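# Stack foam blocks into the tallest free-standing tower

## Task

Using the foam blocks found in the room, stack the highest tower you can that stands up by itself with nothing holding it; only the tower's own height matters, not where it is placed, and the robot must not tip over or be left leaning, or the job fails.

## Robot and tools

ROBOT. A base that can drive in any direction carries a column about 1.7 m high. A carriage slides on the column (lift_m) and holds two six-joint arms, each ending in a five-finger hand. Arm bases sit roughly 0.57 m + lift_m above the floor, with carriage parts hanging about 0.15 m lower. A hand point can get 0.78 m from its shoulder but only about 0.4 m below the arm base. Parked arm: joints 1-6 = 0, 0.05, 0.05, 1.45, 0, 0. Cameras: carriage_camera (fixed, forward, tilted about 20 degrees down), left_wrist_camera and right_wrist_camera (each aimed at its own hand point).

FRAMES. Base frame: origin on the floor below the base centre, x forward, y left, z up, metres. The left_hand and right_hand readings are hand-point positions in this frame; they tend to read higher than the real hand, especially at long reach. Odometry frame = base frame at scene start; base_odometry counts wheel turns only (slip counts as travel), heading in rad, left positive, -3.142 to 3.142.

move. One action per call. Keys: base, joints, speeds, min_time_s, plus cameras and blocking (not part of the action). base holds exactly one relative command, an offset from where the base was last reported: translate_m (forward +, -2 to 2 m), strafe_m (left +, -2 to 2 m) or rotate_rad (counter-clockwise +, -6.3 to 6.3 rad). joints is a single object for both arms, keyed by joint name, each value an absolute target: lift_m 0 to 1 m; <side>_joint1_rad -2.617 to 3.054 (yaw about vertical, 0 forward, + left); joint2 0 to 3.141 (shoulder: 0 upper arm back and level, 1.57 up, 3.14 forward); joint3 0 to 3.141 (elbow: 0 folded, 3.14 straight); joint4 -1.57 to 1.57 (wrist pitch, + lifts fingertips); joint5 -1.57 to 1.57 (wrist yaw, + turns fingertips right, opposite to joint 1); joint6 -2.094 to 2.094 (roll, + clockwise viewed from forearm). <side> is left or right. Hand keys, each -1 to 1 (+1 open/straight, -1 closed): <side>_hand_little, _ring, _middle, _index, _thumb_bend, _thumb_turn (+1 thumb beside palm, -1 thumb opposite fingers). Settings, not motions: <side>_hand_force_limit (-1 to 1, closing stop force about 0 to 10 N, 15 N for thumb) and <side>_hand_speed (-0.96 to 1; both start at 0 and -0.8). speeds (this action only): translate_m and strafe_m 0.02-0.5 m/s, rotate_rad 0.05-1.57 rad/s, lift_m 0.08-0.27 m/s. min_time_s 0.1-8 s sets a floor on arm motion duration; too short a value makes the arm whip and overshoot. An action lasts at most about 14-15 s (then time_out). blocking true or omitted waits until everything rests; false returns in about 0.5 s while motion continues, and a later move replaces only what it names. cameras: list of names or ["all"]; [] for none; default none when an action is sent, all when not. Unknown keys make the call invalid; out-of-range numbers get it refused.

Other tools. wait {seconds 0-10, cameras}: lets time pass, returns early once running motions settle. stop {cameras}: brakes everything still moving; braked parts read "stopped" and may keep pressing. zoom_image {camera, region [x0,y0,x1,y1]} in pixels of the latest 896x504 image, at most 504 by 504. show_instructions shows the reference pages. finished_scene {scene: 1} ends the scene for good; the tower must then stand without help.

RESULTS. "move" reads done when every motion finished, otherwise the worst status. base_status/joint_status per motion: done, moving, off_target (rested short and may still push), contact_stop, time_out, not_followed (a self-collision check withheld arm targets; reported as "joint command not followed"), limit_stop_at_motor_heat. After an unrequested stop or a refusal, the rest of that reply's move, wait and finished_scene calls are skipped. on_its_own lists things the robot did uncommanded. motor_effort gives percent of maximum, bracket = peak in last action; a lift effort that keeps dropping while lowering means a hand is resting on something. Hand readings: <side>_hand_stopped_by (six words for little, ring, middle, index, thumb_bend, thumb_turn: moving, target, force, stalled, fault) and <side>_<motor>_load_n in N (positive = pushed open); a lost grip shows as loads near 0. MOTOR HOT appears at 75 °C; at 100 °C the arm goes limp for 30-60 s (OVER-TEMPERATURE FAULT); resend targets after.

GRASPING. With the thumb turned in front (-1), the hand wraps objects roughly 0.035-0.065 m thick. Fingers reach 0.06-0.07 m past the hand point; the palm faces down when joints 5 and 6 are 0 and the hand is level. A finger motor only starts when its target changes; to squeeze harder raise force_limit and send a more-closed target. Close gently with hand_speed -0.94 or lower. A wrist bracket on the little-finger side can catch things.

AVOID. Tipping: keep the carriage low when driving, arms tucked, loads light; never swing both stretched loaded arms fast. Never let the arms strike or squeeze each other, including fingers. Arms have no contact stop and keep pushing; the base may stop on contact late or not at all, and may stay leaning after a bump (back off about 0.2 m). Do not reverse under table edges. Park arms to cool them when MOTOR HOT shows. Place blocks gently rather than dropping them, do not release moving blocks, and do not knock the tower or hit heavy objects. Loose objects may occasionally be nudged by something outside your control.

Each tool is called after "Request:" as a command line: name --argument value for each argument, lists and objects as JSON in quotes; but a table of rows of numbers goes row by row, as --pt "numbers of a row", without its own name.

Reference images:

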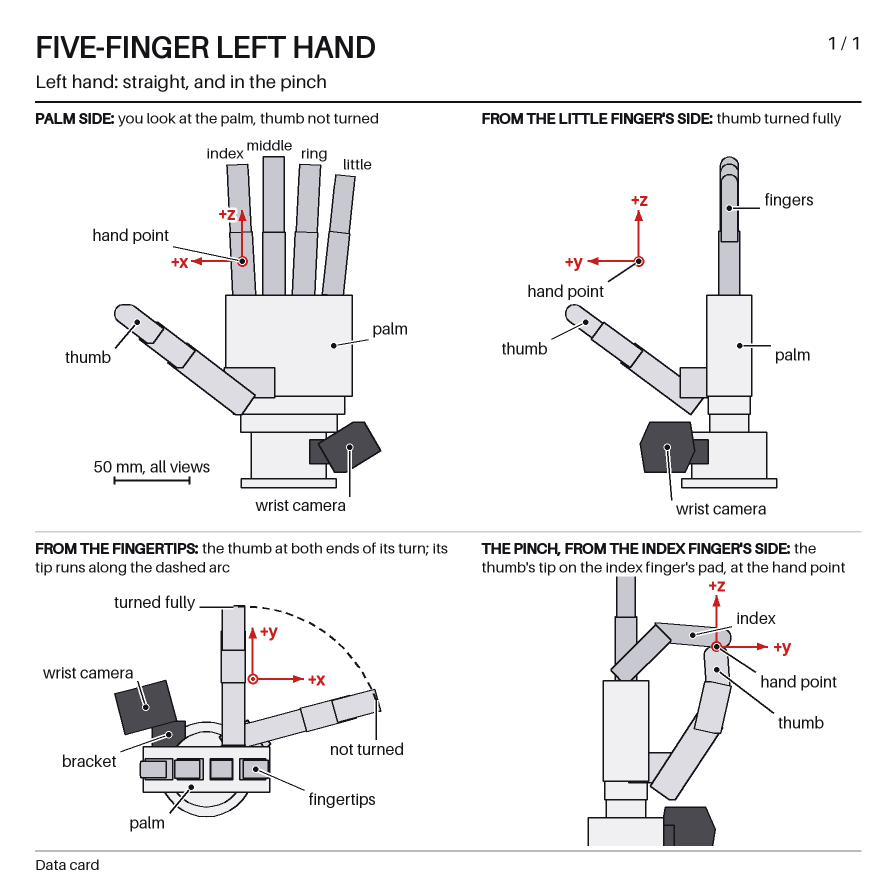

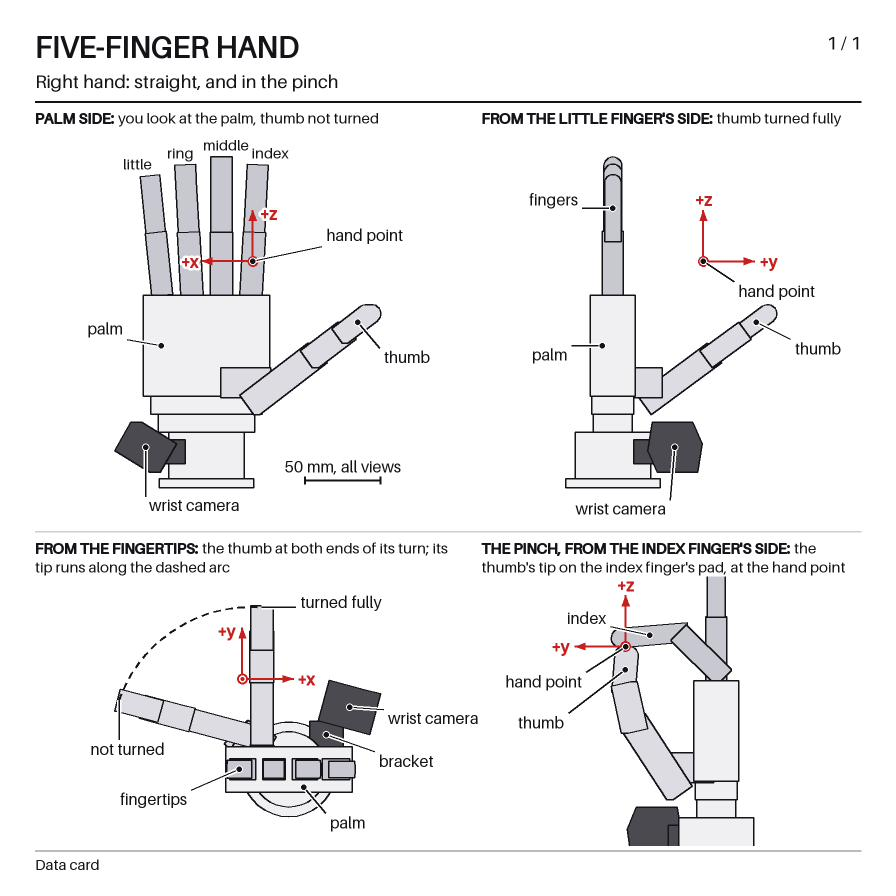

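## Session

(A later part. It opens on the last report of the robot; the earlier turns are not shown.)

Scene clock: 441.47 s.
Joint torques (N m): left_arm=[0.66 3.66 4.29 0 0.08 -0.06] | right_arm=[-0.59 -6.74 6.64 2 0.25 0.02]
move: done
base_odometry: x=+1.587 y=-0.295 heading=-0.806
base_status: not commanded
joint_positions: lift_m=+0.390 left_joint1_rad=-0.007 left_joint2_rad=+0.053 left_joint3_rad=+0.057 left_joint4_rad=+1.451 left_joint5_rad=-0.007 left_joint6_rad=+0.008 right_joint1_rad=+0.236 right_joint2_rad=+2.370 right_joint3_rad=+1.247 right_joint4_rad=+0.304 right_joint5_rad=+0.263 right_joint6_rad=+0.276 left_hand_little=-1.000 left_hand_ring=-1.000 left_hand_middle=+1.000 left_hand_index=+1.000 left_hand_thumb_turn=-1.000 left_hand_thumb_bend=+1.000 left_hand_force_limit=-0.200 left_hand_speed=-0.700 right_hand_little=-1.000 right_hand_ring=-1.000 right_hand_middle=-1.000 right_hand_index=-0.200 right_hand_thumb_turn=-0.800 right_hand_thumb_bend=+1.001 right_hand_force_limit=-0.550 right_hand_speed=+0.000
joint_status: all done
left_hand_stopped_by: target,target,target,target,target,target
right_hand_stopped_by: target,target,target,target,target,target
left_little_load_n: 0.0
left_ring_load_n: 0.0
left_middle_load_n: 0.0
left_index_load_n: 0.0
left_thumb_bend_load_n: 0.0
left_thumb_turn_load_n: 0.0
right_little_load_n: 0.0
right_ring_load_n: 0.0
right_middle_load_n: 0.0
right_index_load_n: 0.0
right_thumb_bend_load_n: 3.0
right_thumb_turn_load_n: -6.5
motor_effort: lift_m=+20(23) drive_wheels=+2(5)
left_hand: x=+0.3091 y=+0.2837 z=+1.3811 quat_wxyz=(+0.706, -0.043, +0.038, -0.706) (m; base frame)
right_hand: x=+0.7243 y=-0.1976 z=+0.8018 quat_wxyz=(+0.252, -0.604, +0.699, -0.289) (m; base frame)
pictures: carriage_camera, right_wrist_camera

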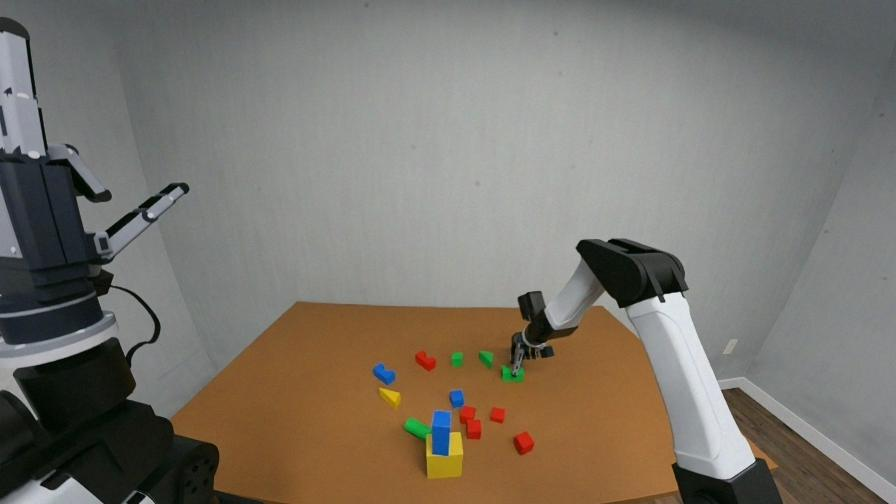

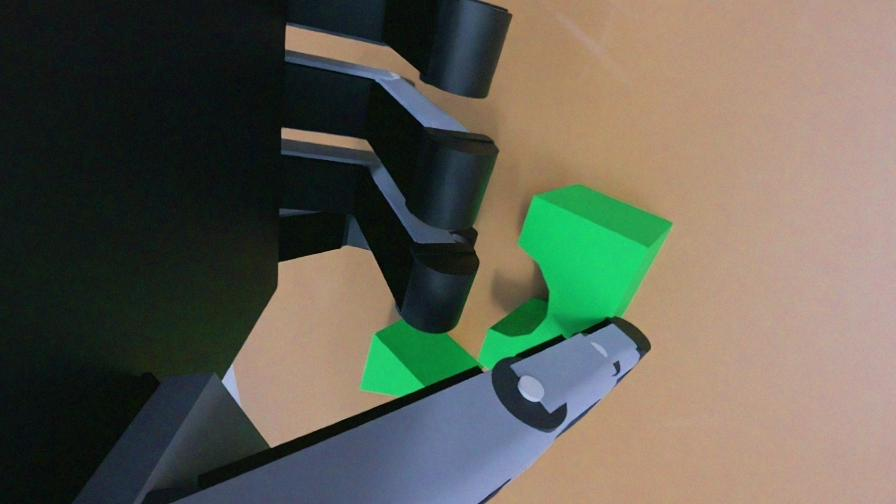

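Request:
move --joints '{"lift_m": 0.43}' --speeds '{"lift_m": 0.1}' --cameras '[]'

Request:
move --joints '{"right_joint1_rad": 0.232, "right_joint2_rad": 2.394, "right_joint3_rad": 1.189, "right_joint4_rad": 0.380, "right_joint5_rad": 0.276, "right_joint6_rad": 0.287}' --cameras '[]'

Request:
move --joints '{"lift_m": 0.41}' --speeds '{"lift_m": 0.1}' --cameras '["carriage_camera", "right_wrist_camera"]'

Request:
zoom_image --camera "carriage_camera" --region '[440, 340, 560, 440]'

Scene clock: 444.23 s.
Joint torques (N m): left_arm=[0.69 3.66 4.27 -0.02 0.09 -0.05] | right_arm=[-0.61 -10.51 6.41 1.66 0.2 0.01]
move: done
base_odometry: x=+1.588 y=-0.295 heading=-0.806
base_status: not commanded
joint_positions: lift_m=+0.430 left_joint1_rad=-0.007 left_joint2_rad=+0.053 left_joint3_rad=+0.057 left_joint4_rad=+1.451 left_joint5_rad=-0.007 left_joint6_rad=+0.008 right_joint1_rad=+0.236 right_joint2_rad=+2.414 right_joint3_rad=+1.247 right_joint4_rad=+0.335 right_joint5_rad=+0.266 right_joint6_rad=+0.280 left_hand_little=-1.000 left_hand_ring=-1.000 left_hand_middle=+1.000 left_hand_index=+1.000 left_hand_thumb_turn=-1.000 left_hand_thumb_bend=+1.000 left_hand_force_limit=-0.200 left_hand_speed=-0.700 right_hand_little=-1.000 right_hand_ring=-1.000 right_hand_middle=-1.000 right_hand_index=-0.200 right_hand_thumb_turn=-0.800 right_hand_thumb_bend=+1.000 right_hand_force_limit=-0.550 right_hand_speed=+0.000
joint_status: all done
left_hand_stopped_by: target,target,target,target,target,target
right_hand_stopped_by: target,target,target,target,target,target
left_little_load_n: 0.0
left_ring_load_n: 0.0
left_middle_load_n: 0.0
left_index_load_n: 0.0
left_thumb_bend_load_n: 0.0
left_thumb_turn_load_n: 0.0
right_little_load_n: 0.0
right_ring_load_n: 0.0
right_middle_load_n: 0.0
right_index_load_n: 0.0
right_thumb_bend_load_n: 0.0
right_thumb_turn_load_n: 0.0
motor_effort: lift_m=+26(31) drive_wheels=+1(4)
left_hand: x=+0.3091 y=+0.2837 z=+1.4214 quat_wxyz=(+0.706, -0.043, +0.038, -0.706) (m; base frame)
right_hand: x=+0.7206 y=-0.1990 z=+0.8246 quat_wxyz=(+0.247, -0.605, +0.701, -0.287) (m; base frame)
pictures: none
No camera images: "cameras" was empty.

Scene clock: 444.90 s.
Joint torques (N m): left_arm=[0.65 3.7 4.22 -0.01 0.08 -0.04] | right_arm=[-0.65 -12.62 4.81 1.66 0.2 -0.01]
move: done
base_odometry: x=+1.588 y=-0.295 heading=-0.806
base_status: not commanded
joint_positions: lift_m=+0.430 left_joint1_rad=-0.007 left_joint2_rad=+0.053 left_joint3_rad=+0.057 left_joint4_rad=+1.451 left_joint5_rad=-0.007 left_joint6_rad=+0.008 right_joint1_rad=+0.236 right_joint2_rad=+2.414 right_joint3_rad=+1.192 right_joint4_rad=+0.367 right_joint5_rad=+0.266 right_joint6_rad=+0.280 left_hand_little=-1.000 left_hand_ring=-1.000 left_hand_middle=+1.000 left_hand_index=+1.000 left_hand_thumb_turn=-1.000 left_hand_thumb_bend=+1.000 left_hand_force_limit=-0.200 left_hand_speed=-0.700 right_hand_little=-1.000 right_hand_ring=-1.000 right_hand_middle=-1.000 right_hand_index=-0.200 right_hand_thumb_turn=-0.800 right_hand_thumb_bend=+1.000 right_hand_force_limit=-0.550 right_hand_speed=+0.000
joint_status: all done
left_hand_stopped_by: target,target,target,target,target,target
right_hand_stopped_by: target,target,target,target,target,target
left_little_load_n: 0.0
left_ring_load_n: 0.0
left_middle_load_n: 0.0
left_index_load_n: 0.0
left_thumb_bend_load_n: 0.0
left_thumb_turn_load_n: 0.0
right_little_load_n: 0.0
right_ring_load_n: 0.0
right_middle_load_n: 0.0
right_index_load_n: 0.0
right_thumb_bend_load_n: 0.0
right_thumb_turn_load_n: 0.0
motor_effort: lift_m=+25(27) drive_wheels=-4(4)
left_hand: x=+0.3091 y=+0.2837 z=+1.4214 quat_wxyz=(+0.706, -0.043, +0.038, -0.706) (m; base frame)
right_hand: x=+0.7046 y=-0.2029 z=+0.8134 quat_wxyz=(+0.237, -0.608, +0.703, -0.282) (m; base frame)
pictures: none
No camera images: "cameras" was empty.

Scene clock: 445.50 s.
Joint torques (N m): left_arm=[0.68 3.67 4.34 -0.02 0.08 -0.05] | right_arm=[-0.64 -12.46 4.93 1.6 0.22 0]
move: done
base_odometry: x=+1.588 y=-0.295 heading=-0.806
base_status: not commanded
joint_positions: lift_m=+0.410 left_joint1_rad=-0.007 left_joint2_rad=+0.053 left_joint3_rad=+0.057 left_joint4_rad=+1.451 left_joint5_rad=-0.007 left_joint6_rad=+0.008 right_joint1_rad=+0.236 right_joint2_rad=+2.412 right_joint3_rad=+1.191 right_joint4_rad=+0.376 right_joint5_rad=+0.267 right_joint6_rad=+0.280 left_hand_little=-1.000 left_hand_ring=-1.000 left_hand_middle=+1.000 left_hand_index=+1.000 left_hand_thumb_turn=-1.000 left_hand_thumb_bend=+1.000 left_hand_force_limit=-0.200 left_hand_speed=-0.700 right_hand_little=-1.000 right_hand_ring=-1.000 right_hand_middle=-1.000 right_hand_index=-0.200 right_hand_thumb_turn=-0.800 right_hand_thumb_bend=+1.000 right_hand_force_limit=-0.550 right_hand_speed=+0.000
joint_status: all done
left_hand_stopped_by: target,target,target,target,target,target
right_hand_stopped_by: target,target,target,target,target,target
left_little_load_n: 0.0
left_ring_load_n: 0.0
left_middle_load_n: 0.0
left_index_load_n: 0.0
left_thumb_bend_load_n: 0.0
left_thumb_turn_load_n: 0.0
right_little_load_n: 0.0
right_ring_load_n: 0.0
right_middle_load_n: 0.0
right_index_load_n: 0.0
right_thumb_bend_load_n: 0.0
right_thumb_turn_load_n: 0.5
motor_effort: lift_m=+23(24) drive_wheels=-4(4)
left_hand: x=+0.3092 y=+0.2837 z=+1.4015 quat_wxyz=(+0.706, -0.043, +0.039, -0.706) (m; base frame)
right_hand: x=+0.7072 y=-0.2024 z=+0.7961 quat_wxyz=(+0.242, -0.606, +0.702, -0.285) (m; base frame)
pictures: carriage_camera, right_wrist_camera

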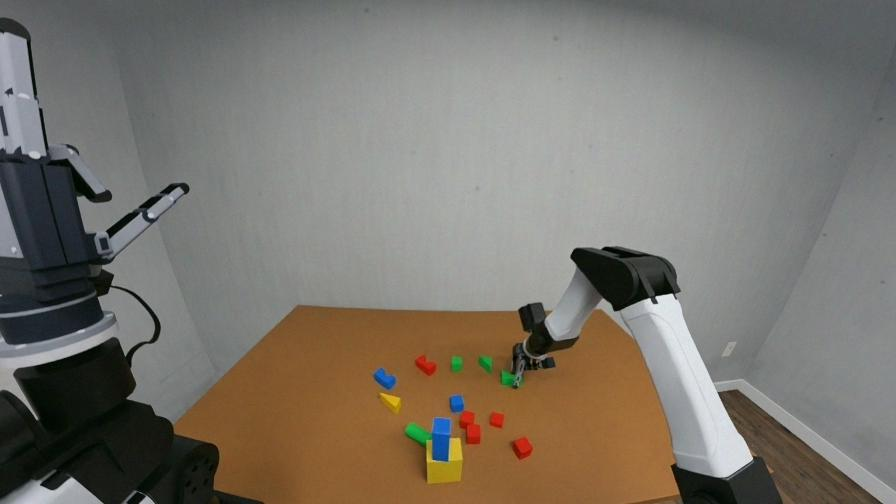

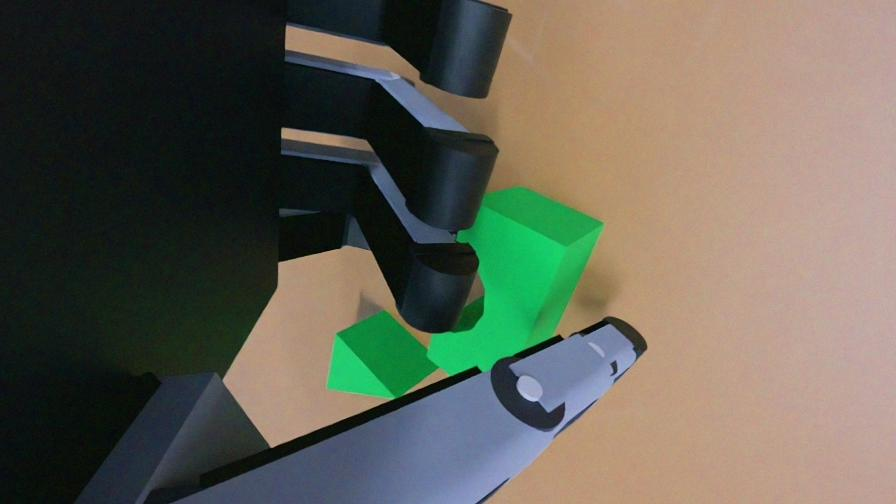

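Scaled by 4.200 from the camera's 896x504 image, which has a finer 1280x720 frame.

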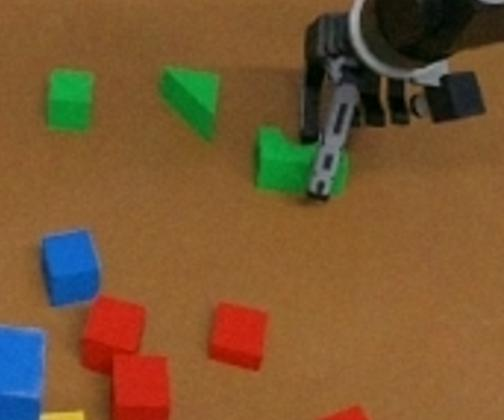

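Request:
move --joints '{"lift_m": 0.396}' --speeds '{"lift_m": 0.08}' --cameras '[]'

Request:
move --joints '{"right_hand_index": -0.95, "right_hand_speed": -0.85, "right_hand_force_limit": -0.5}' --cameras '["carriage_camera", "right_wrist_camera"]'

Request:
zoom_image --camera "carriage_camera" --region '[440, 340, 560, 440]'

Scene clock: 450.73 s.
Joint torques (N m): left_arm=[0.69 3.7 4.49 -0.01 0.08 -0.05] | right_arm=[-0.66 -12.38 4.93 1.59 0.2 0]
move: done
base_odometry: x=+1.588 y=-0.295 heading=-0.806
base_status: not commanded
joint_positions: lift_m=+0.396 left_joint1_rad=-0.007 left_joint2_rad=+0.053 left_joint3_rad=+0.057 left_joint4_rad=+1.451 left_joint5_rad=-0.007 left_joint6_rad=+0.008 right_joint1_rad=+0.236 right_joint2_rad=+2.411 right_joint3_rad=+1.191 right_joint4_rad=+0.380 right_joint5_rad=+0.267 right_joint6_rad=+0.280 left_hand_little=-1.000 left_hand_ring=-1.000 left_hand_middle=+1.000 left_hand_index=+1.000 left_hand_thumb_turn=-1.000 left_hand_thumb_bend=+1.000 left_hand_force_limit=-0.200 left_hand_speed=-0.700 right_hand_little=-1.000 right_hand_ring=-1.000 right_hand_middle=-1.000 right_hand_index=-0.200 right_hand_thumb_turn=-0.800 right_hand_thumb_bend=+1.000 right_hand_force_limit=-0.550 right_hand_speed=+0.000
joint_status: all done
left_hand_stopped_by: target,target,target,target,target,target
right_hand_stopped_by: target,target,target,target,target,target
left_little_load_n: 0.0
left_ring_load_n: 0.5
left_middle_load_n: 0.0
left_index_load_n: 0.0
left_thumb_bend_load_n: 0.0
left_thumb_turn_load_n: 0.0
right_little_load_n: 0.0
right_ring_load_n: 0.0
right_middle_load_n: 0.0
right_index_load_n: 0.0
right_thumb_bend_load_n: 0.0
right_thumb_turn_load_n: 0.0
motor_effort: lift_m=+23(24) drive_wheels=-4(4)
left_hand: x=+0.3092 y=+0.2837 z=+1.3875 quat_wxyz=(+0.706, -0.043, +0.039, -0.706) (m; base frame)
right_hand: x=+0.7082 y=-0.2023 z=+0.7830 quat_wxyz=(+0.243, -0.605, +0.702, -0.286) (m; base frame)
pictures: none
No camera images: "cameras" was empty.

Scene clock: 453.00 s.
Joint torques (N m): left_arm=[0.69 3.69 4.36 -0.01 0.08 -0.05] | right_arm=[-0.62 -12.37 4.97 1.57 0.19 -0.02]
move: done
base_odometry: x=+1.588 y=-0.295 heading=-0.806
base_status: not commanded
joint_positions: lift_m=+0.396 left_joint1_rad=-0.007 left_joint2_rad=+0.053 left_joint3_rad=+0.057 left_joint4_rad=+1.451 left_joint5_rad=-0.007 left_joint6_rad=+0.008 right_joint1_rad=+0.236 right_joint2_rad=+2.411 right_joint3_rad=+1.191 right_joint4_rad=+0.380 right_joint5_rad=+0.267 right_joint6_rad=+0.280 left_hand_little=-1.000 left_hand_ring=-1.000 left_hand_middle=+1.000 left_hand_index=+1.000 left_hand_thumb_turn=-1.000 left_hand_thumb_bend=+1.000 left_hand_force_limit=-0.200 left_hand_speed=-0.700 right_hand_little=-1.000 right_hand_ring=-1.000 right_hand_middle=-1.000 right_hand_index=-0.950 right_hand_thumb_turn=-0.800 right_hand_thumb_bend=+1.000 right_hand_force_limit=-0.500 right_hand_speed=-0.850
joint_status: all done
left_hand_stopped_by: target,target,target,target,target,target
right_hand_stopped_by: target,target,target,target,target,target
left_little_load_n: 0.0
left_ring_load_n: 0.0
left_middle_load_n: 0.0
left_index_load_n: 0.0
left_thumb_bend_load_n: 0.0
left_thumb_turn_load_n: 0.0
right_little_load_n: 0.0
right_ring_load_n: 0.0
right_middle_load_n: 0.0
right_index_load_n: 0.0
right_thumb_bend_load_n: 0.0
right_thumb_turn_load_n: 0.0
motor_effort: lift_m=+23(25) drive_wheels=+1(4)
left_hand: x=+0.3092 y=+0.2837 z=+1.3875 quat_wxyz=(+0.706, -0.043, +0.039, -0.706) (m; base frame)
right_hand: x=+0.7082 y=-0.2023 z=+0.7830 quat_wxyz=(+0.243, -0.605, +0.702, -0.286) (m; base frame)
pictures: carriage_camera, right_wrist_camera

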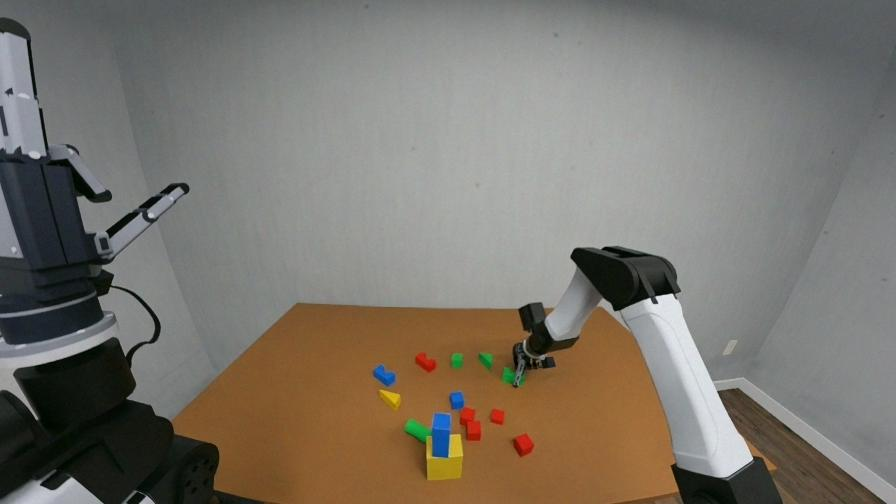

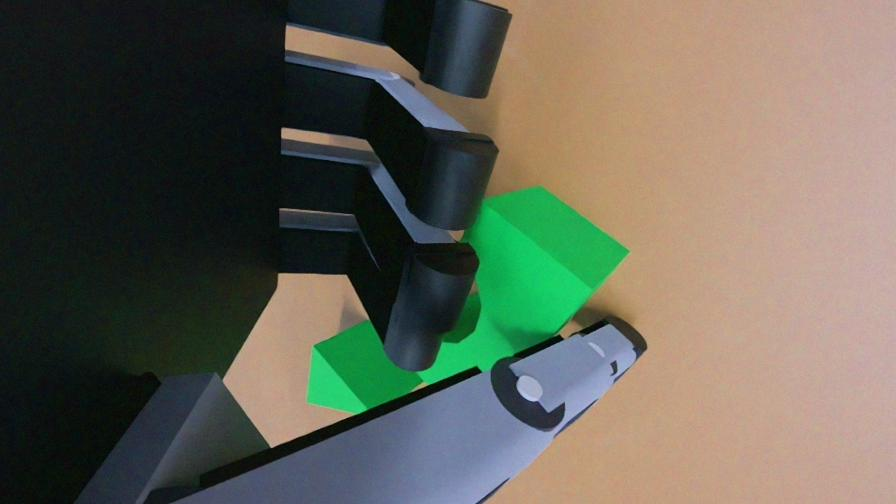

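Scaled by 4.200 from the camera's 896x504 image, which has a finer 1280x720 frame.

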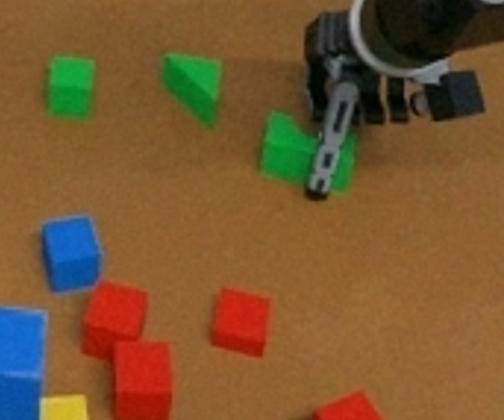

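Request:
move --joints '{"right_hand_index": -0.2, "right_hand_ring": -0.2, "right_hand_thumb_turn": -1, "right_hand_speed": 0.0, "lift_m": 0.46}' --speeds '{"lift_m": 0.15}' --cameras '["carriage_camera", "right_wrist_camera"]'

Request:
zoom_image --camera "right_wrist_camera" --region '[400, 110, 680, 390]'

Request:
zoom_image --camera "carriage_camera" --region '[440, 340, 560, 440]'

Scene clock: 459.43 s.
Joint torques (N m): left_arm=[0.66 3.69 4.25 -0.01 0.08 -0.05] | right_arm=[-0.7 -12.22 5.12 1.57 0.22 -0.02]
move: done
base_odometry: x=+1.588 y=-0.295 heading=-0.806
base_status: not commanded
joint_positions: lift_m=+0.460 left_joint1_rad=-0.007 left_joint2_rad=+0.053 left_joint3_rad=+0.057 left_joint4_rad=+1.451 left_joint5_rad=-0.007 left_joint6_rad=+0.008 right_joint1_rad=+0.236 right_joint2_rad=+2.410 right_joint3_rad=+1.190 right_joint4_rad=+0.381 right_joint5_rad=+0.268 right_joint6_rad=+0.281 left_hand_little=-1.000 left_hand_ring=-1.000 left_hand_middle=+1.000 left_hand_index=+1.000 left_hand_thumb_turn=-1.000 left_hand_thumb_bend=+1.000 left_hand_force_limit=-0.200 left_hand_speed=-0.700 right_hand_little=-1.000 right_hand_ring=-0.200 right_hand_middle=-1.000 right_hand_index=-0.200 right_hand_thumb_turn=-1.000 right_hand_thumb_bend=+1.000 right_hand_force_limit=-0.500 right_hand_speed=+0.000
joint_status: all done
left_hand_stopped_by: target,target,target,target,target,target
right_hand_stopped_by: target,target,target,target,target,target
left_little_load_n: 0.5
left_ring_load_n: 0.0
left_middle_load_n: 0.0
left_index_load_n: 0.0
left_thumb_bend_load_n: 0.0
left_thumb_turn_load_n: 0.0
right_little_load_n: 0.0
right_ring_load_n: 0.5
right_middle_load_n: 0.0
right_index_load_n: 0.0
right_thumb_bend_load_n: 0.0
right_thumb_turn_load_n: 0.0
motor_effort: lift_m=+26(32) drive_wheels=+1(4)
left_hand: x=+0.3092 y=+0.2837 z=+1.4512 quat_wxyz=(+0.706, -0.043, +0.039, -0.706) (m; base frame)
right_hand: x=+0.7084 y=-0.2024 z=+0.8472 quat_wxyz=(+0.244, -0.605, +0.702, -0.286) (m; base frame)
pictures: carriage_camera, right_wrist_camera

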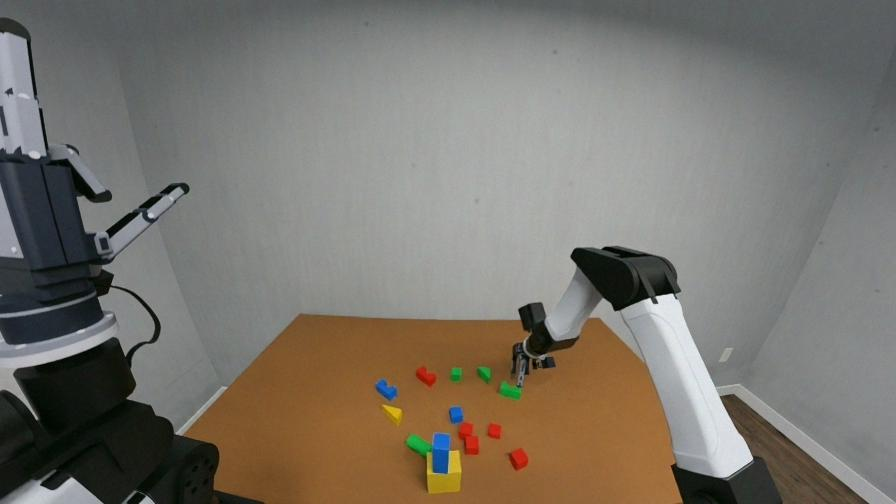

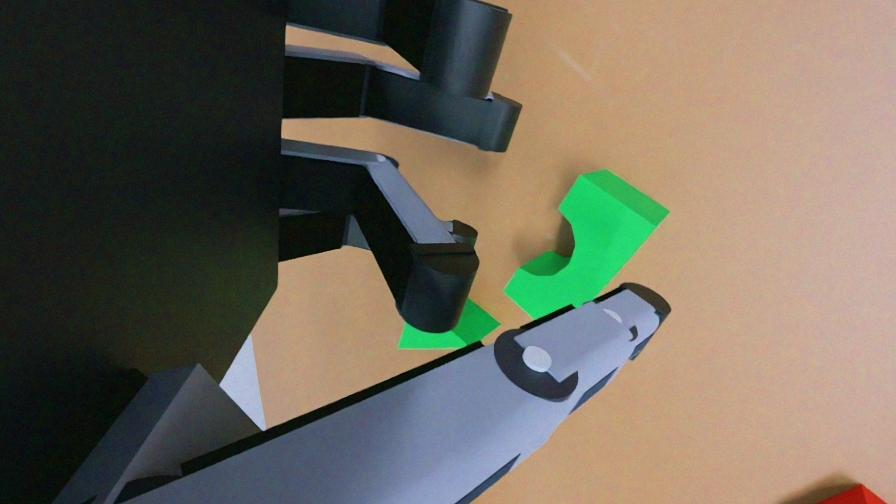

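Scaled by 1.800 from the camera's 896x504 image, which has a finer 1280x720 frame.

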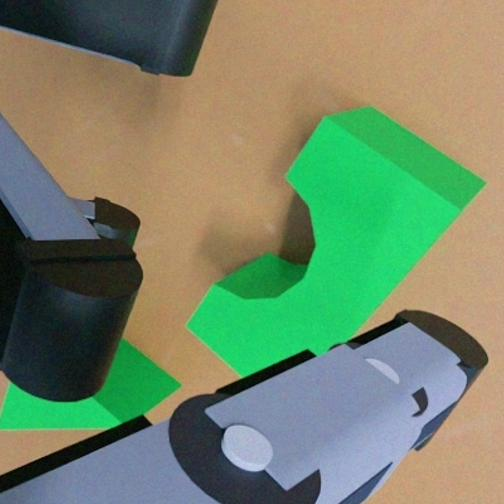

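Scaled by 4.200 from the camera's 896x504 image, which has a finer 1280x720 frame.

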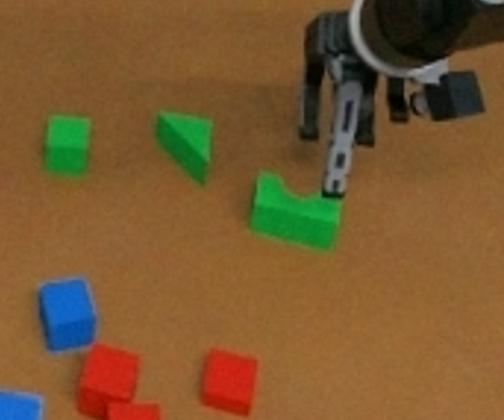

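Request:
move --joints '{"right_joint1_rad": 0.321, "right_joint2_rad": 2.43, "right_joint3_rad": 1.297, "right_joint4_rad": 0.2215, "right_joint5_rad": 0.463, "right_joint6_rad": 0.523}' --min_time_s 1.5 --cameras '[]'

Request:
move --joints '{"lift_m": 0.42}' --speeds '{"lift_m": 0.1}' --cameras '["carriage_camera", "right_wrist_camera"]'

Request:
zoom_image --camera "right_wrist_camera" --region '[400, 110, 680, 390]'

Request:
zoom_image --camera "carriage_camera" --region '[440, 340, 560, 440]'

Scene clock: 467.87 s.
Joint torques (N m): left_arm=[0.68 3.69 4.33 -0.01 0.08 -0.05] | right_arm=[0.27 -9.95 7.13 1.32 0.3 -0.02]
move: done
base_odometry: x=+1.588 y=-0.295 heading=-0.806
base_status: not commanded
joint_positions: lift_m=+0.460 left_joint1_rad=-0.007 left_joint2_rad=+0.053 left_joint3_rad=+0.057 left_joint4_rad=+1.451 left_joint5_rad=-0.007 left_joint6_rad=+0.008 right_joint1_rad=+0.314 right_joint2_rad=+2.415 right_joint3_rad=+1.279 right_joint4_rad=+0.236 right_joint5_rad=+0.452 right_joint6_rad=+0.514 left_hand_little=-1.000 left_hand_ring=-1.000 left_hand_middle=+1.000 left_hand_index=+1.000 left_hand_thumb_turn=-1.000 left_hand_thumb_bend=+1.000 left_hand_force_limit=-0.200 left_hand_speed=-0.700 right_hand_little=-1.000 right_hand_ring=-0.200 right_hand_middle=-1.000 right_hand_index=-0.200 right_hand_thumb_turn=-1.000 right_hand_thumb_bend=+1.000 right_hand_force_limit=-0.500 right_hand_speed=+0.000
joint_status: all done
left_hand_stopped_by: target,target,target,target,target,target
right_hand_stopped_by: target,target,target,target,target,target
left_little_load_n: 0.0
left_ring_load_n: 0.0
left_middle_load_n: 0.0
left_index_load_n: 0.0
left_thumb_bend_load_n: 0.0
left_thumb_turn_load_n: 0.0
right_little_load_n: 0.0
right_ring_load_n: 0.0
right_middle_load_n: 0.0
right_index_load_n: 0.0
right_thumb_bend_load_n: 0.0
right_thumb_turn_load_n: 0.0
motor_effort: lift_m=+26(27) drive_wheels=+1(1)
left_hand: x=+0.3092 y=+0.2837 z=+1.4512 quat_wxyz=(+0.706, -0.043, +0.039, -0.706) (m; base frame)
right_hand: x=+0.7186 y=-0.1862 z=+0.8579 quat_wxyz=(+0.223, -0.525, +0.759, -0.313) (m; base frame)
pictures: none
No camera images: "cameras" was empty.

Scene clock: 468.70 s.
Joint torques (N m): left_arm=[0.66 3.67 4.37 -0.02 0.08 -0.05] | right_arm=[0.23 -10.59 6.68 1.41 0.3 0]
move: done
base_odometry: x=+1.588 y=-0.295 heading=-0.806
base_status: not commanded
joint_positions: lift_m=+0.420 left_joint1_rad=-0.007 left_joint2_rad=+0.053 left_joint3_rad=+0.057 left_joint4_rad=+1.451 left_joint5_rad=-0.007 left_joint6_rad=+0.008 right_joint1_rad=+0.314 right_joint2_rad=+2.424 right_joint3_rad=+1.285 right_joint4_rad=+0.228 right_joint5_rad=+0.454 right_joint6_rad=+0.516 left_hand_little=-1.000 left_hand_ring=-1.000 left_hand_middle=+1.000 left_hand_index=+1.000 left_hand_thumb_turn=-1.000 left_hand_thumb_bend=+1.000 left_hand_force_limit=-0.200 left_hand_speed=-0.700 right_hand_little=-1.000 right_hand_ring=-0.200 right_hand_middle=-1.000 right_hand_index=-0.200 right_hand_thumb_turn=-1.000 right_hand_thumb_bend=+1.000 right_hand_force_limit=-0.500 right_hand_speed=+0.000
joint_status: all done
left_hand_stopped_by: target,target,target,target,target,target
right_hand_stopped_by: target,target,target,target,target,target
left_little_load_n: 0.0
left_ring_load_n: 0.0
left_middle_load_n: 0.0
left_index_load_n: 0.0
left_thumb_bend_load_n: 0.0
left_thumb_turn_load_n: 0.0
right_little_load_n: 0.0
right_ring_load_n: 0.5
right_middle_load_n: 0.0
right_index_load_n: 0.0
right_thumb_bend_load_n: 0.0
right_thumb_turn_load_n: 0.0
motor_effort: lift_m=+23(26) drive_wheels=+1(4)
left_hand: x=+0.3094 y=+0.2837 z=+1.4114 quat_wxyz=(+0.706, -0.043, +0.039, -0.706) (m; base frame)
right_hand: x=+0.7172 y=-0.1872 z=+0.8144 quat_wxyz=(+0.217, -0.526, +0.760, -0.313) (m; base frame)
pictures: carriage_camera, right_wrist_camera

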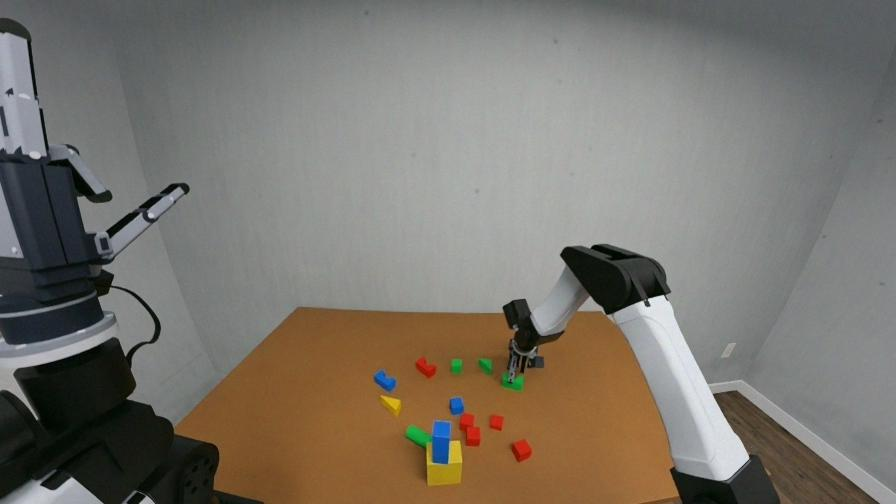

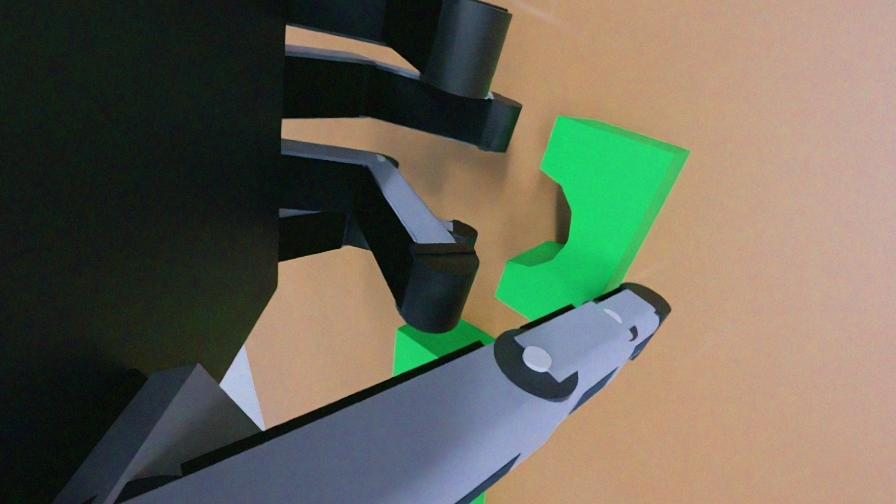

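Scaled by 1.800 from the camera's 896x504 image, which has a finer 1280x720 frame.

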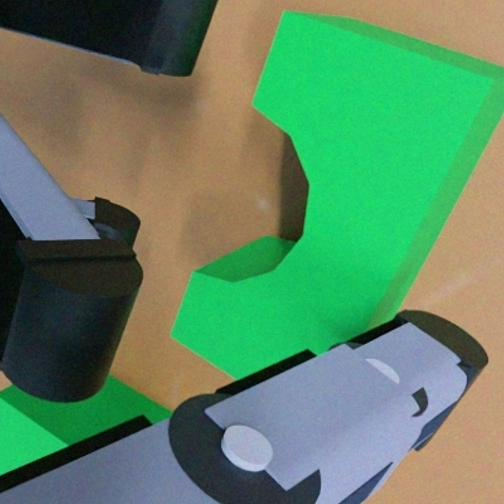

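Scaled by 4.200 from the camera's 896x504 image, which has a finer 1280x720 frame.

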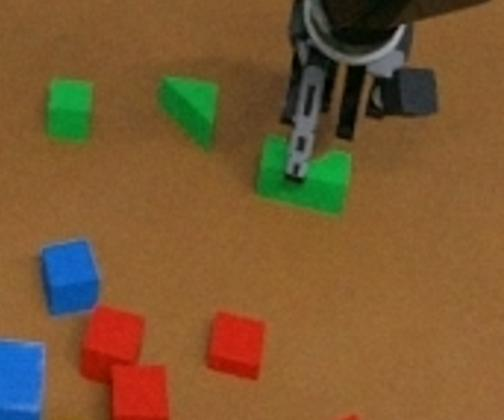

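Request:
move --joints '{"right_joint1_rad": 0.338, "right_joint2_rad": 2.412, "right_joint3_rad": 1.256, "right_joint4_rad": 0.244, "right_joint5_rad": 0.48, "right_joint6_rad": 0.523}' --cameras '[]'

Request:
move --joints '{"lift_m": 0.40}' --speeds '{"lift_m": 0.1}' --cameras '["carriage_camera", "right_wrist_camera"]'

Request:
zoom_image --camera "right_wrist_camera" --region '[400, 110, 680, 390]'

Scene clock: 473.10 s.
Joint torques (N m): left_arm=[0.69 3.66 4.37 -0.02 0.08 -0.05] | right_arm=[0.12 -12.1 4.77 1.52 0.32 0]
move: done
base_odometry: x=+1.588 y=-0.295 heading=-0.806
base_status: not commanded
joint_positions: lift_m=+0.420 left_joint1_rad=-0.007 left_joint2_rad=+0.053 left_joint3_rad=+0.057 left_joint4_rad=+1.451 left_joint5_rad=-0.007 left_joint6_rad=+0.008 right_joint1_rad=+0.332 right_joint2_rad=+2.424 right_joint3_rad=+1.261 right_joint4_rad=+0.234 right_joint5_rad=+0.470 right_joint6_rad=+0.516 left_hand_little=-1.000 left_hand_ring=-1.000 left_hand_middle=+1.000 left_hand_index=+1.000 left_hand_thumb_turn=-1.000 left_hand_thumb_bend=+1.000 left_hand_force_limit=-0.200 left_hand_speed=-0.700 right_hand_little=-1.000 right_hand_ring=-0.200 right_hand_middle=-1.000 right_hand_index=-0.200 right_hand_thumb_turn=-1.000 right_hand_thumb_bend=+1.000 right_hand_force_limit=-0.500 right_hand_speed=+0.000
joint_status: all done
left_hand_stopped_by: target,target,target,target,target,target
right_hand_stopped_by: target,target,target,target,target,target
left_little_load_n: 0.0
left_ring_load_n: 0.0
left_middle_load_n: 0.0
left_index_load_n: 0.0
left_thumb_bend_load_n: 0.0
left_thumb_turn_load_n: 0.0
right_little_load_n: 0.0
right_ring_load_n: 0.0
right_middle_load_n: 0.0
right_index_load_n: 0.0
right_thumb_bend_load_n: 0.0
right_thumb_turn_load_n: 0.0
motor_effort: lift_m=+24(24) drive_wheels=-4(4)
left_hand: x=+0.3094 y=+0.2837 z=+1.4114 quat_wxyz=(+0.706, -0.043, +0.039, -0.706) (m; base frame)
right_hand: x=+0.7070 y=-0.1842 z=+0.8088 quat_wxyz=(+0.209, -0.533, +0.757, -0.315) (m; base frame)
pictures: none
No camera images: "cameras" was empty.

Scene clock: 473.67 s.
Joint torques (N m): left_arm=[0.69 3.73 4.38 -0.02 0.09 -0.05] | right_arm=[0.16 -12.15 5 1.44 0.31 -0.01]
move: done
base_odometry: x=+1.588 y=-0.295 heading=-0.806
base_status: not commanded
joint_positions: lift_m=+0.400 left_joint1_rad=-0.007 left_joint2_rad=+0.053 left_joint3_rad=+0.057 left_joint4_rad=+1.451 left_joint5_rad=-0.007 left_joint6_rad=+0.008 right_joint1_rad=+0.332 right_joint2_rad=+2.424 right_joint3_rad=+1.259 right_joint4_rad=+0.242 right_joint5_rad=+0.472 right_joint6_rad=+0.516 left_hand_little=-1.000 left_hand_ring=-1.000 left_hand_middle=+1.000 left_hand_index=+1.000 left_hand_thumb_turn=-1.000 left_hand_thumb_bend=+1.000 left_hand_force_limit=-0.200 left_hand_speed=-0.700 right_hand_little=-1.000 right_hand_ring=-0.200 right_hand_middle=-1.000 right_hand_index=-0.200 right_hand_thumb_turn=-1.000 right_hand_thumb_bend=+1.000 right_hand_force_limit=-0.500 right_hand_speed=+0.000
joint_status: all done
left_hand_stopped_by: target,target,target,target,target,target
right_hand_stopped_by: target,target,target,target,target,target
left_little_load_n: 0.0
left_ring_load_n: 0.0
left_middle_load_n: 0.0
left_index_load_n: 0.0
left_thumb_bend_load_n: 0.0
left_thumb_turn_load_n: 0.0
right_little_load_n: 0.0
right_ring_load_n: 0.0
right_middle_load_n: 0.0
right_index_load_n: 0.0
right_thumb_bend_load_n: 0.0
right_thumb_turn_load_n: 0.0
motor_effort: lift_m=+22(25) drive_wheels=-4(4)
left_hand: x=+0.3094 y=+0.2837 z=+1.3914 quat_wxyz=(+0.706, -0.043, +0.039, -0.706) (m; base frame)
right_hand: x=+0.7078 y=-0.1842 z=+0.7893 quat_wxyz=(+0.211, -0.532, +0.756, -0.317) (m; base frame)
pictures: carriage_camera, right_wrist_camera

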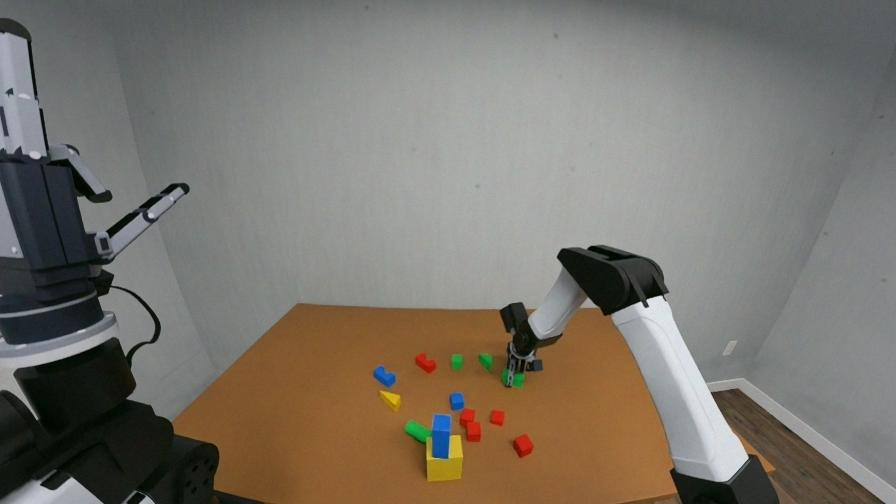

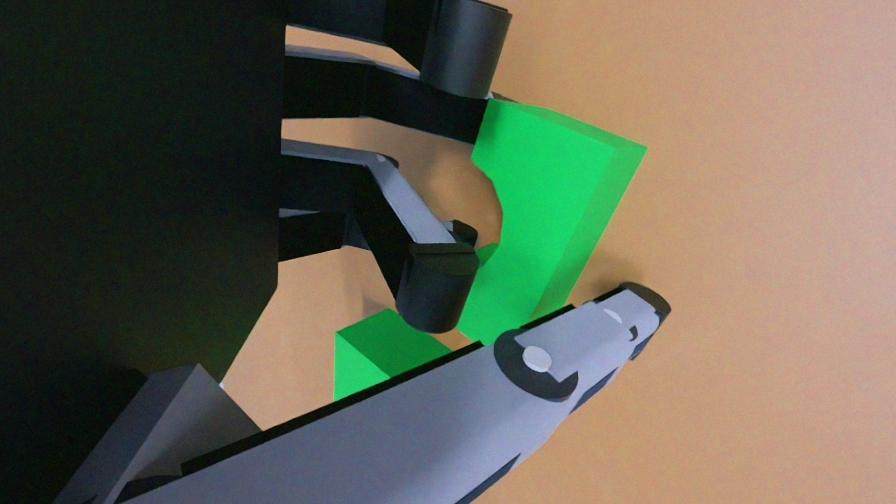

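Scaled by 1.800 from the camera's 896x504 image, which has a finer 1280x720 frame.

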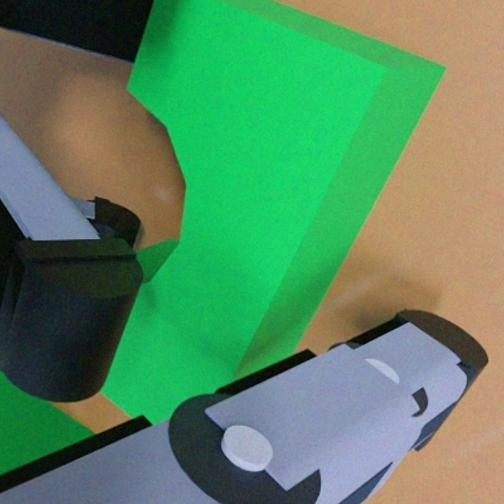

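Request:
move --joints '{"lift_m": 0.396}' --speeds '{"lift_m": 0.08}' --cameras '[]'

Request:
move --joints '{"right_hand_index": -0.8, "right_hand_ring": -0.8, "right_hand_speed": -0.87, "right_hand_force_limit": -0.55}' --cameras '["carriage_camera", "right_wrist_camera"]'

Request:
zoom_image --camera "carriage_camera" --region '[440, 340, 560, 440]'

Scene clock: 474.97 s.
Joint torques (N m): left_arm=[0.68 3.56 4.44 -0.01 0.09 -0.05] | right_arm=[0.2 -12.01 5.26 1.42 0.29 -0.01]
move: done
base_odometry: x=+1.588 y=-0.295 heading=-0.806
base_status: not commanded
joint_positions: lift_m=+0.396 left_joint1_rad=-0.007 left_joint2_rad=+0.053 left_joint3_rad=+0.057 left_joint4_rad=+1.451 left_joint5_rad=-0.007 left_joint6_rad=+0.008 right_joint1_rad=+0.332 right_joint2_rad=+2.424 right_joint3_rad=+1.256 right_joint4_rad=+0.242 right_joint5_rad=+0.472 right_joint6_rad=+0.516 left_hand_little=-1.000 left_hand_ring=-1.000 left_hand_middle=+1.000 left_hand_index=+1.000 left_hand_thumb_turn=-1.000 left_hand_thumb_bend=+1.000 left_hand_force_limit=-0.200 left_hand_speed=-0.700 right_hand_little=-1.000 right_hand_ring=-0.200 right_hand_middle=-1.000 right_hand_index=-0.200 right_hand_thumb_turn=-1.000 right_hand_thumb_bend=+1.000 right_hand_force_limit=-0.500 right_hand_speed=+0.000
joint_status: all done
left_hand_stopped_by: target,target,target,target,target,target
right_hand_stopped_by: target,target,target,target,target,target
left_little_load_n: 0.0
left_ring_load_n: 0.0
left_middle_load_n: 0.0
left_index_load_n: 0.0
left_thumb_bend_load_n: 0.0
left_thumb_turn_load_n: 0.0
right_little_load_n: 0.0
right_ring_load_n: 0.0
right_middle_load_n: 0.0
right_index_load_n: 0.5
right_thumb_bend_load_n: 0.0
right_thumb_turn_load_n: 0.0
motor_effort: lift_m=+21(24) drive_wheels=+1(5)
left_hand: x=+0.3094 y=+0.2837 z=+1.3875 quat_wxyz=(+0.706, -0.043, +0.039, -0.706) (m; base frame)
right_hand: x=+0.7069 y=-0.1846 z=+0.7847 quat_wxyz=(+0.210, -0.532, +0.757, -0.316) (m; base frame)
pictures: none
No camera images: "cameras" was empty.

Scene clock: 476.83 s.
Joint torques (N m): left_arm=[0.66 3.69 4.36 -0.01 0.09 -0.05] | right_arm=[0.06 -12.04 5.34 1.42 0.31 0]
move: off_target
base_odometry: x=+1.588 y=-0.295 heading=-0.806
base_status: not commanded
joint_positions: lift_m=+0.396 left_joint1_rad=-0.007 left_joint2_rad=+0.053 left_joint3_rad=+0.057 left_joint4_rad=+1.452 left_joint5_rad=-0.007 left_joint6_rad=+0.008 right_joint1_rad=+0.332 right_joint2_rad=+2.424 right_joint3_rad=+1.256 right_joint4_rad=+0.242 right_joint5_rad=+0.472 right_joint6_rad=+0.516 left_hand_little=-1.000 left_hand_ring=-1.000 left_hand_middle=+1.000 left_hand_index=+1.000 left_hand_thumb_turn=-1.000 left_hand_thumb_bend=+1.000 left_hand_force_limit=-0.200 left_hand_speed=-0.700 right_hand_little=-1.000 right_hand_ring=-0.391 right_hand_middle=-1.000 right_hand_index=-0.391 right_hand_thumb_turn=-1.000 right_hand_thumb_bend=+1.000 right_hand_force_limit=-0.550 right_hand_speed=-0.870
joint_status: right_hand_ring off_target (ended at -0.391, target -0.800); right_hand_index off_target (ended at -0.391, target -0.800); the others done
left_hand_stopped_by: target,target,target,target,target,target
right_hand_stopped_by: target,force,target,force,target,target
left_little_load_n: 0.0
left_ring_load_n: 0.0
left_middle_load_n: 0.0
left_index_load_n: 0.0
left_thumb_bend_load_n: 0.0
left_thumb_turn_load_n: 0.0
right_little_load_n: 0.0
right_ring_load_n: 3.0
right_middle_load_n: 0.0
right_index_load_n: 3.5
right_thumb_bend_load_n: 1.0
right_thumb_turn_load_n: 1.0
motor_effort: lift_m=+23(24) drive_wheels=+1(4)
left_hand: x=+0.3093 y=+0.2837 z=+1.3875 quat_wxyz=(+0.706, -0.043, +0.039, -0.706) (m; base frame)
right_hand: x=+0.7069 y=-0.1846 z=+0.7847 quat_wxyz=(+0.210, -0.532, +0.757, -0.316) (m; base frame)
pictures: carriage_camera, right_wrist_camera

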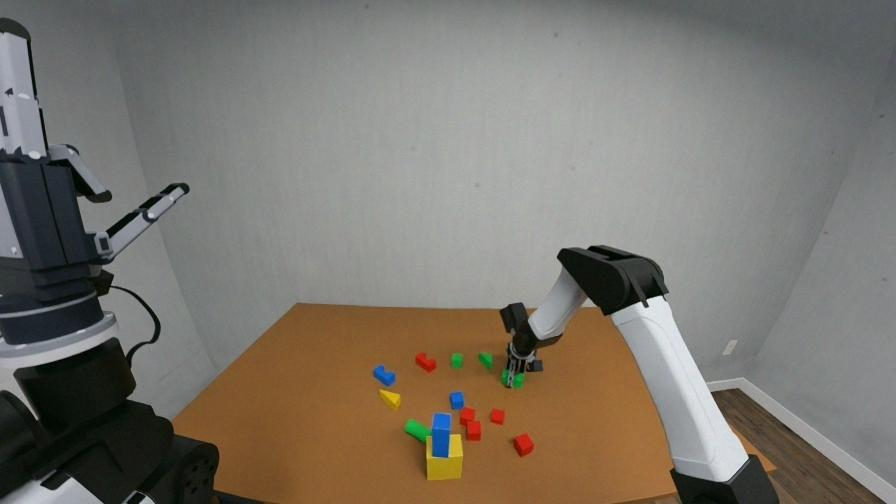

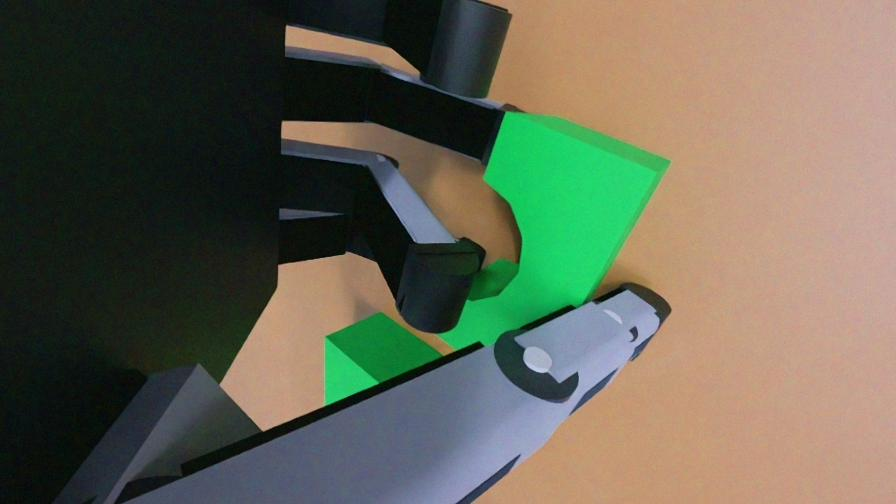

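Scaled by 4.200 from the camera's 896x504 image, which has a finer 1280x720 frame.

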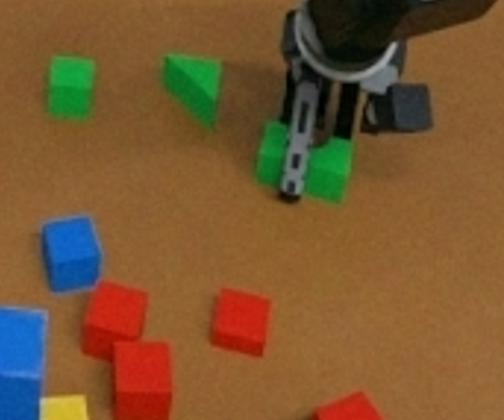

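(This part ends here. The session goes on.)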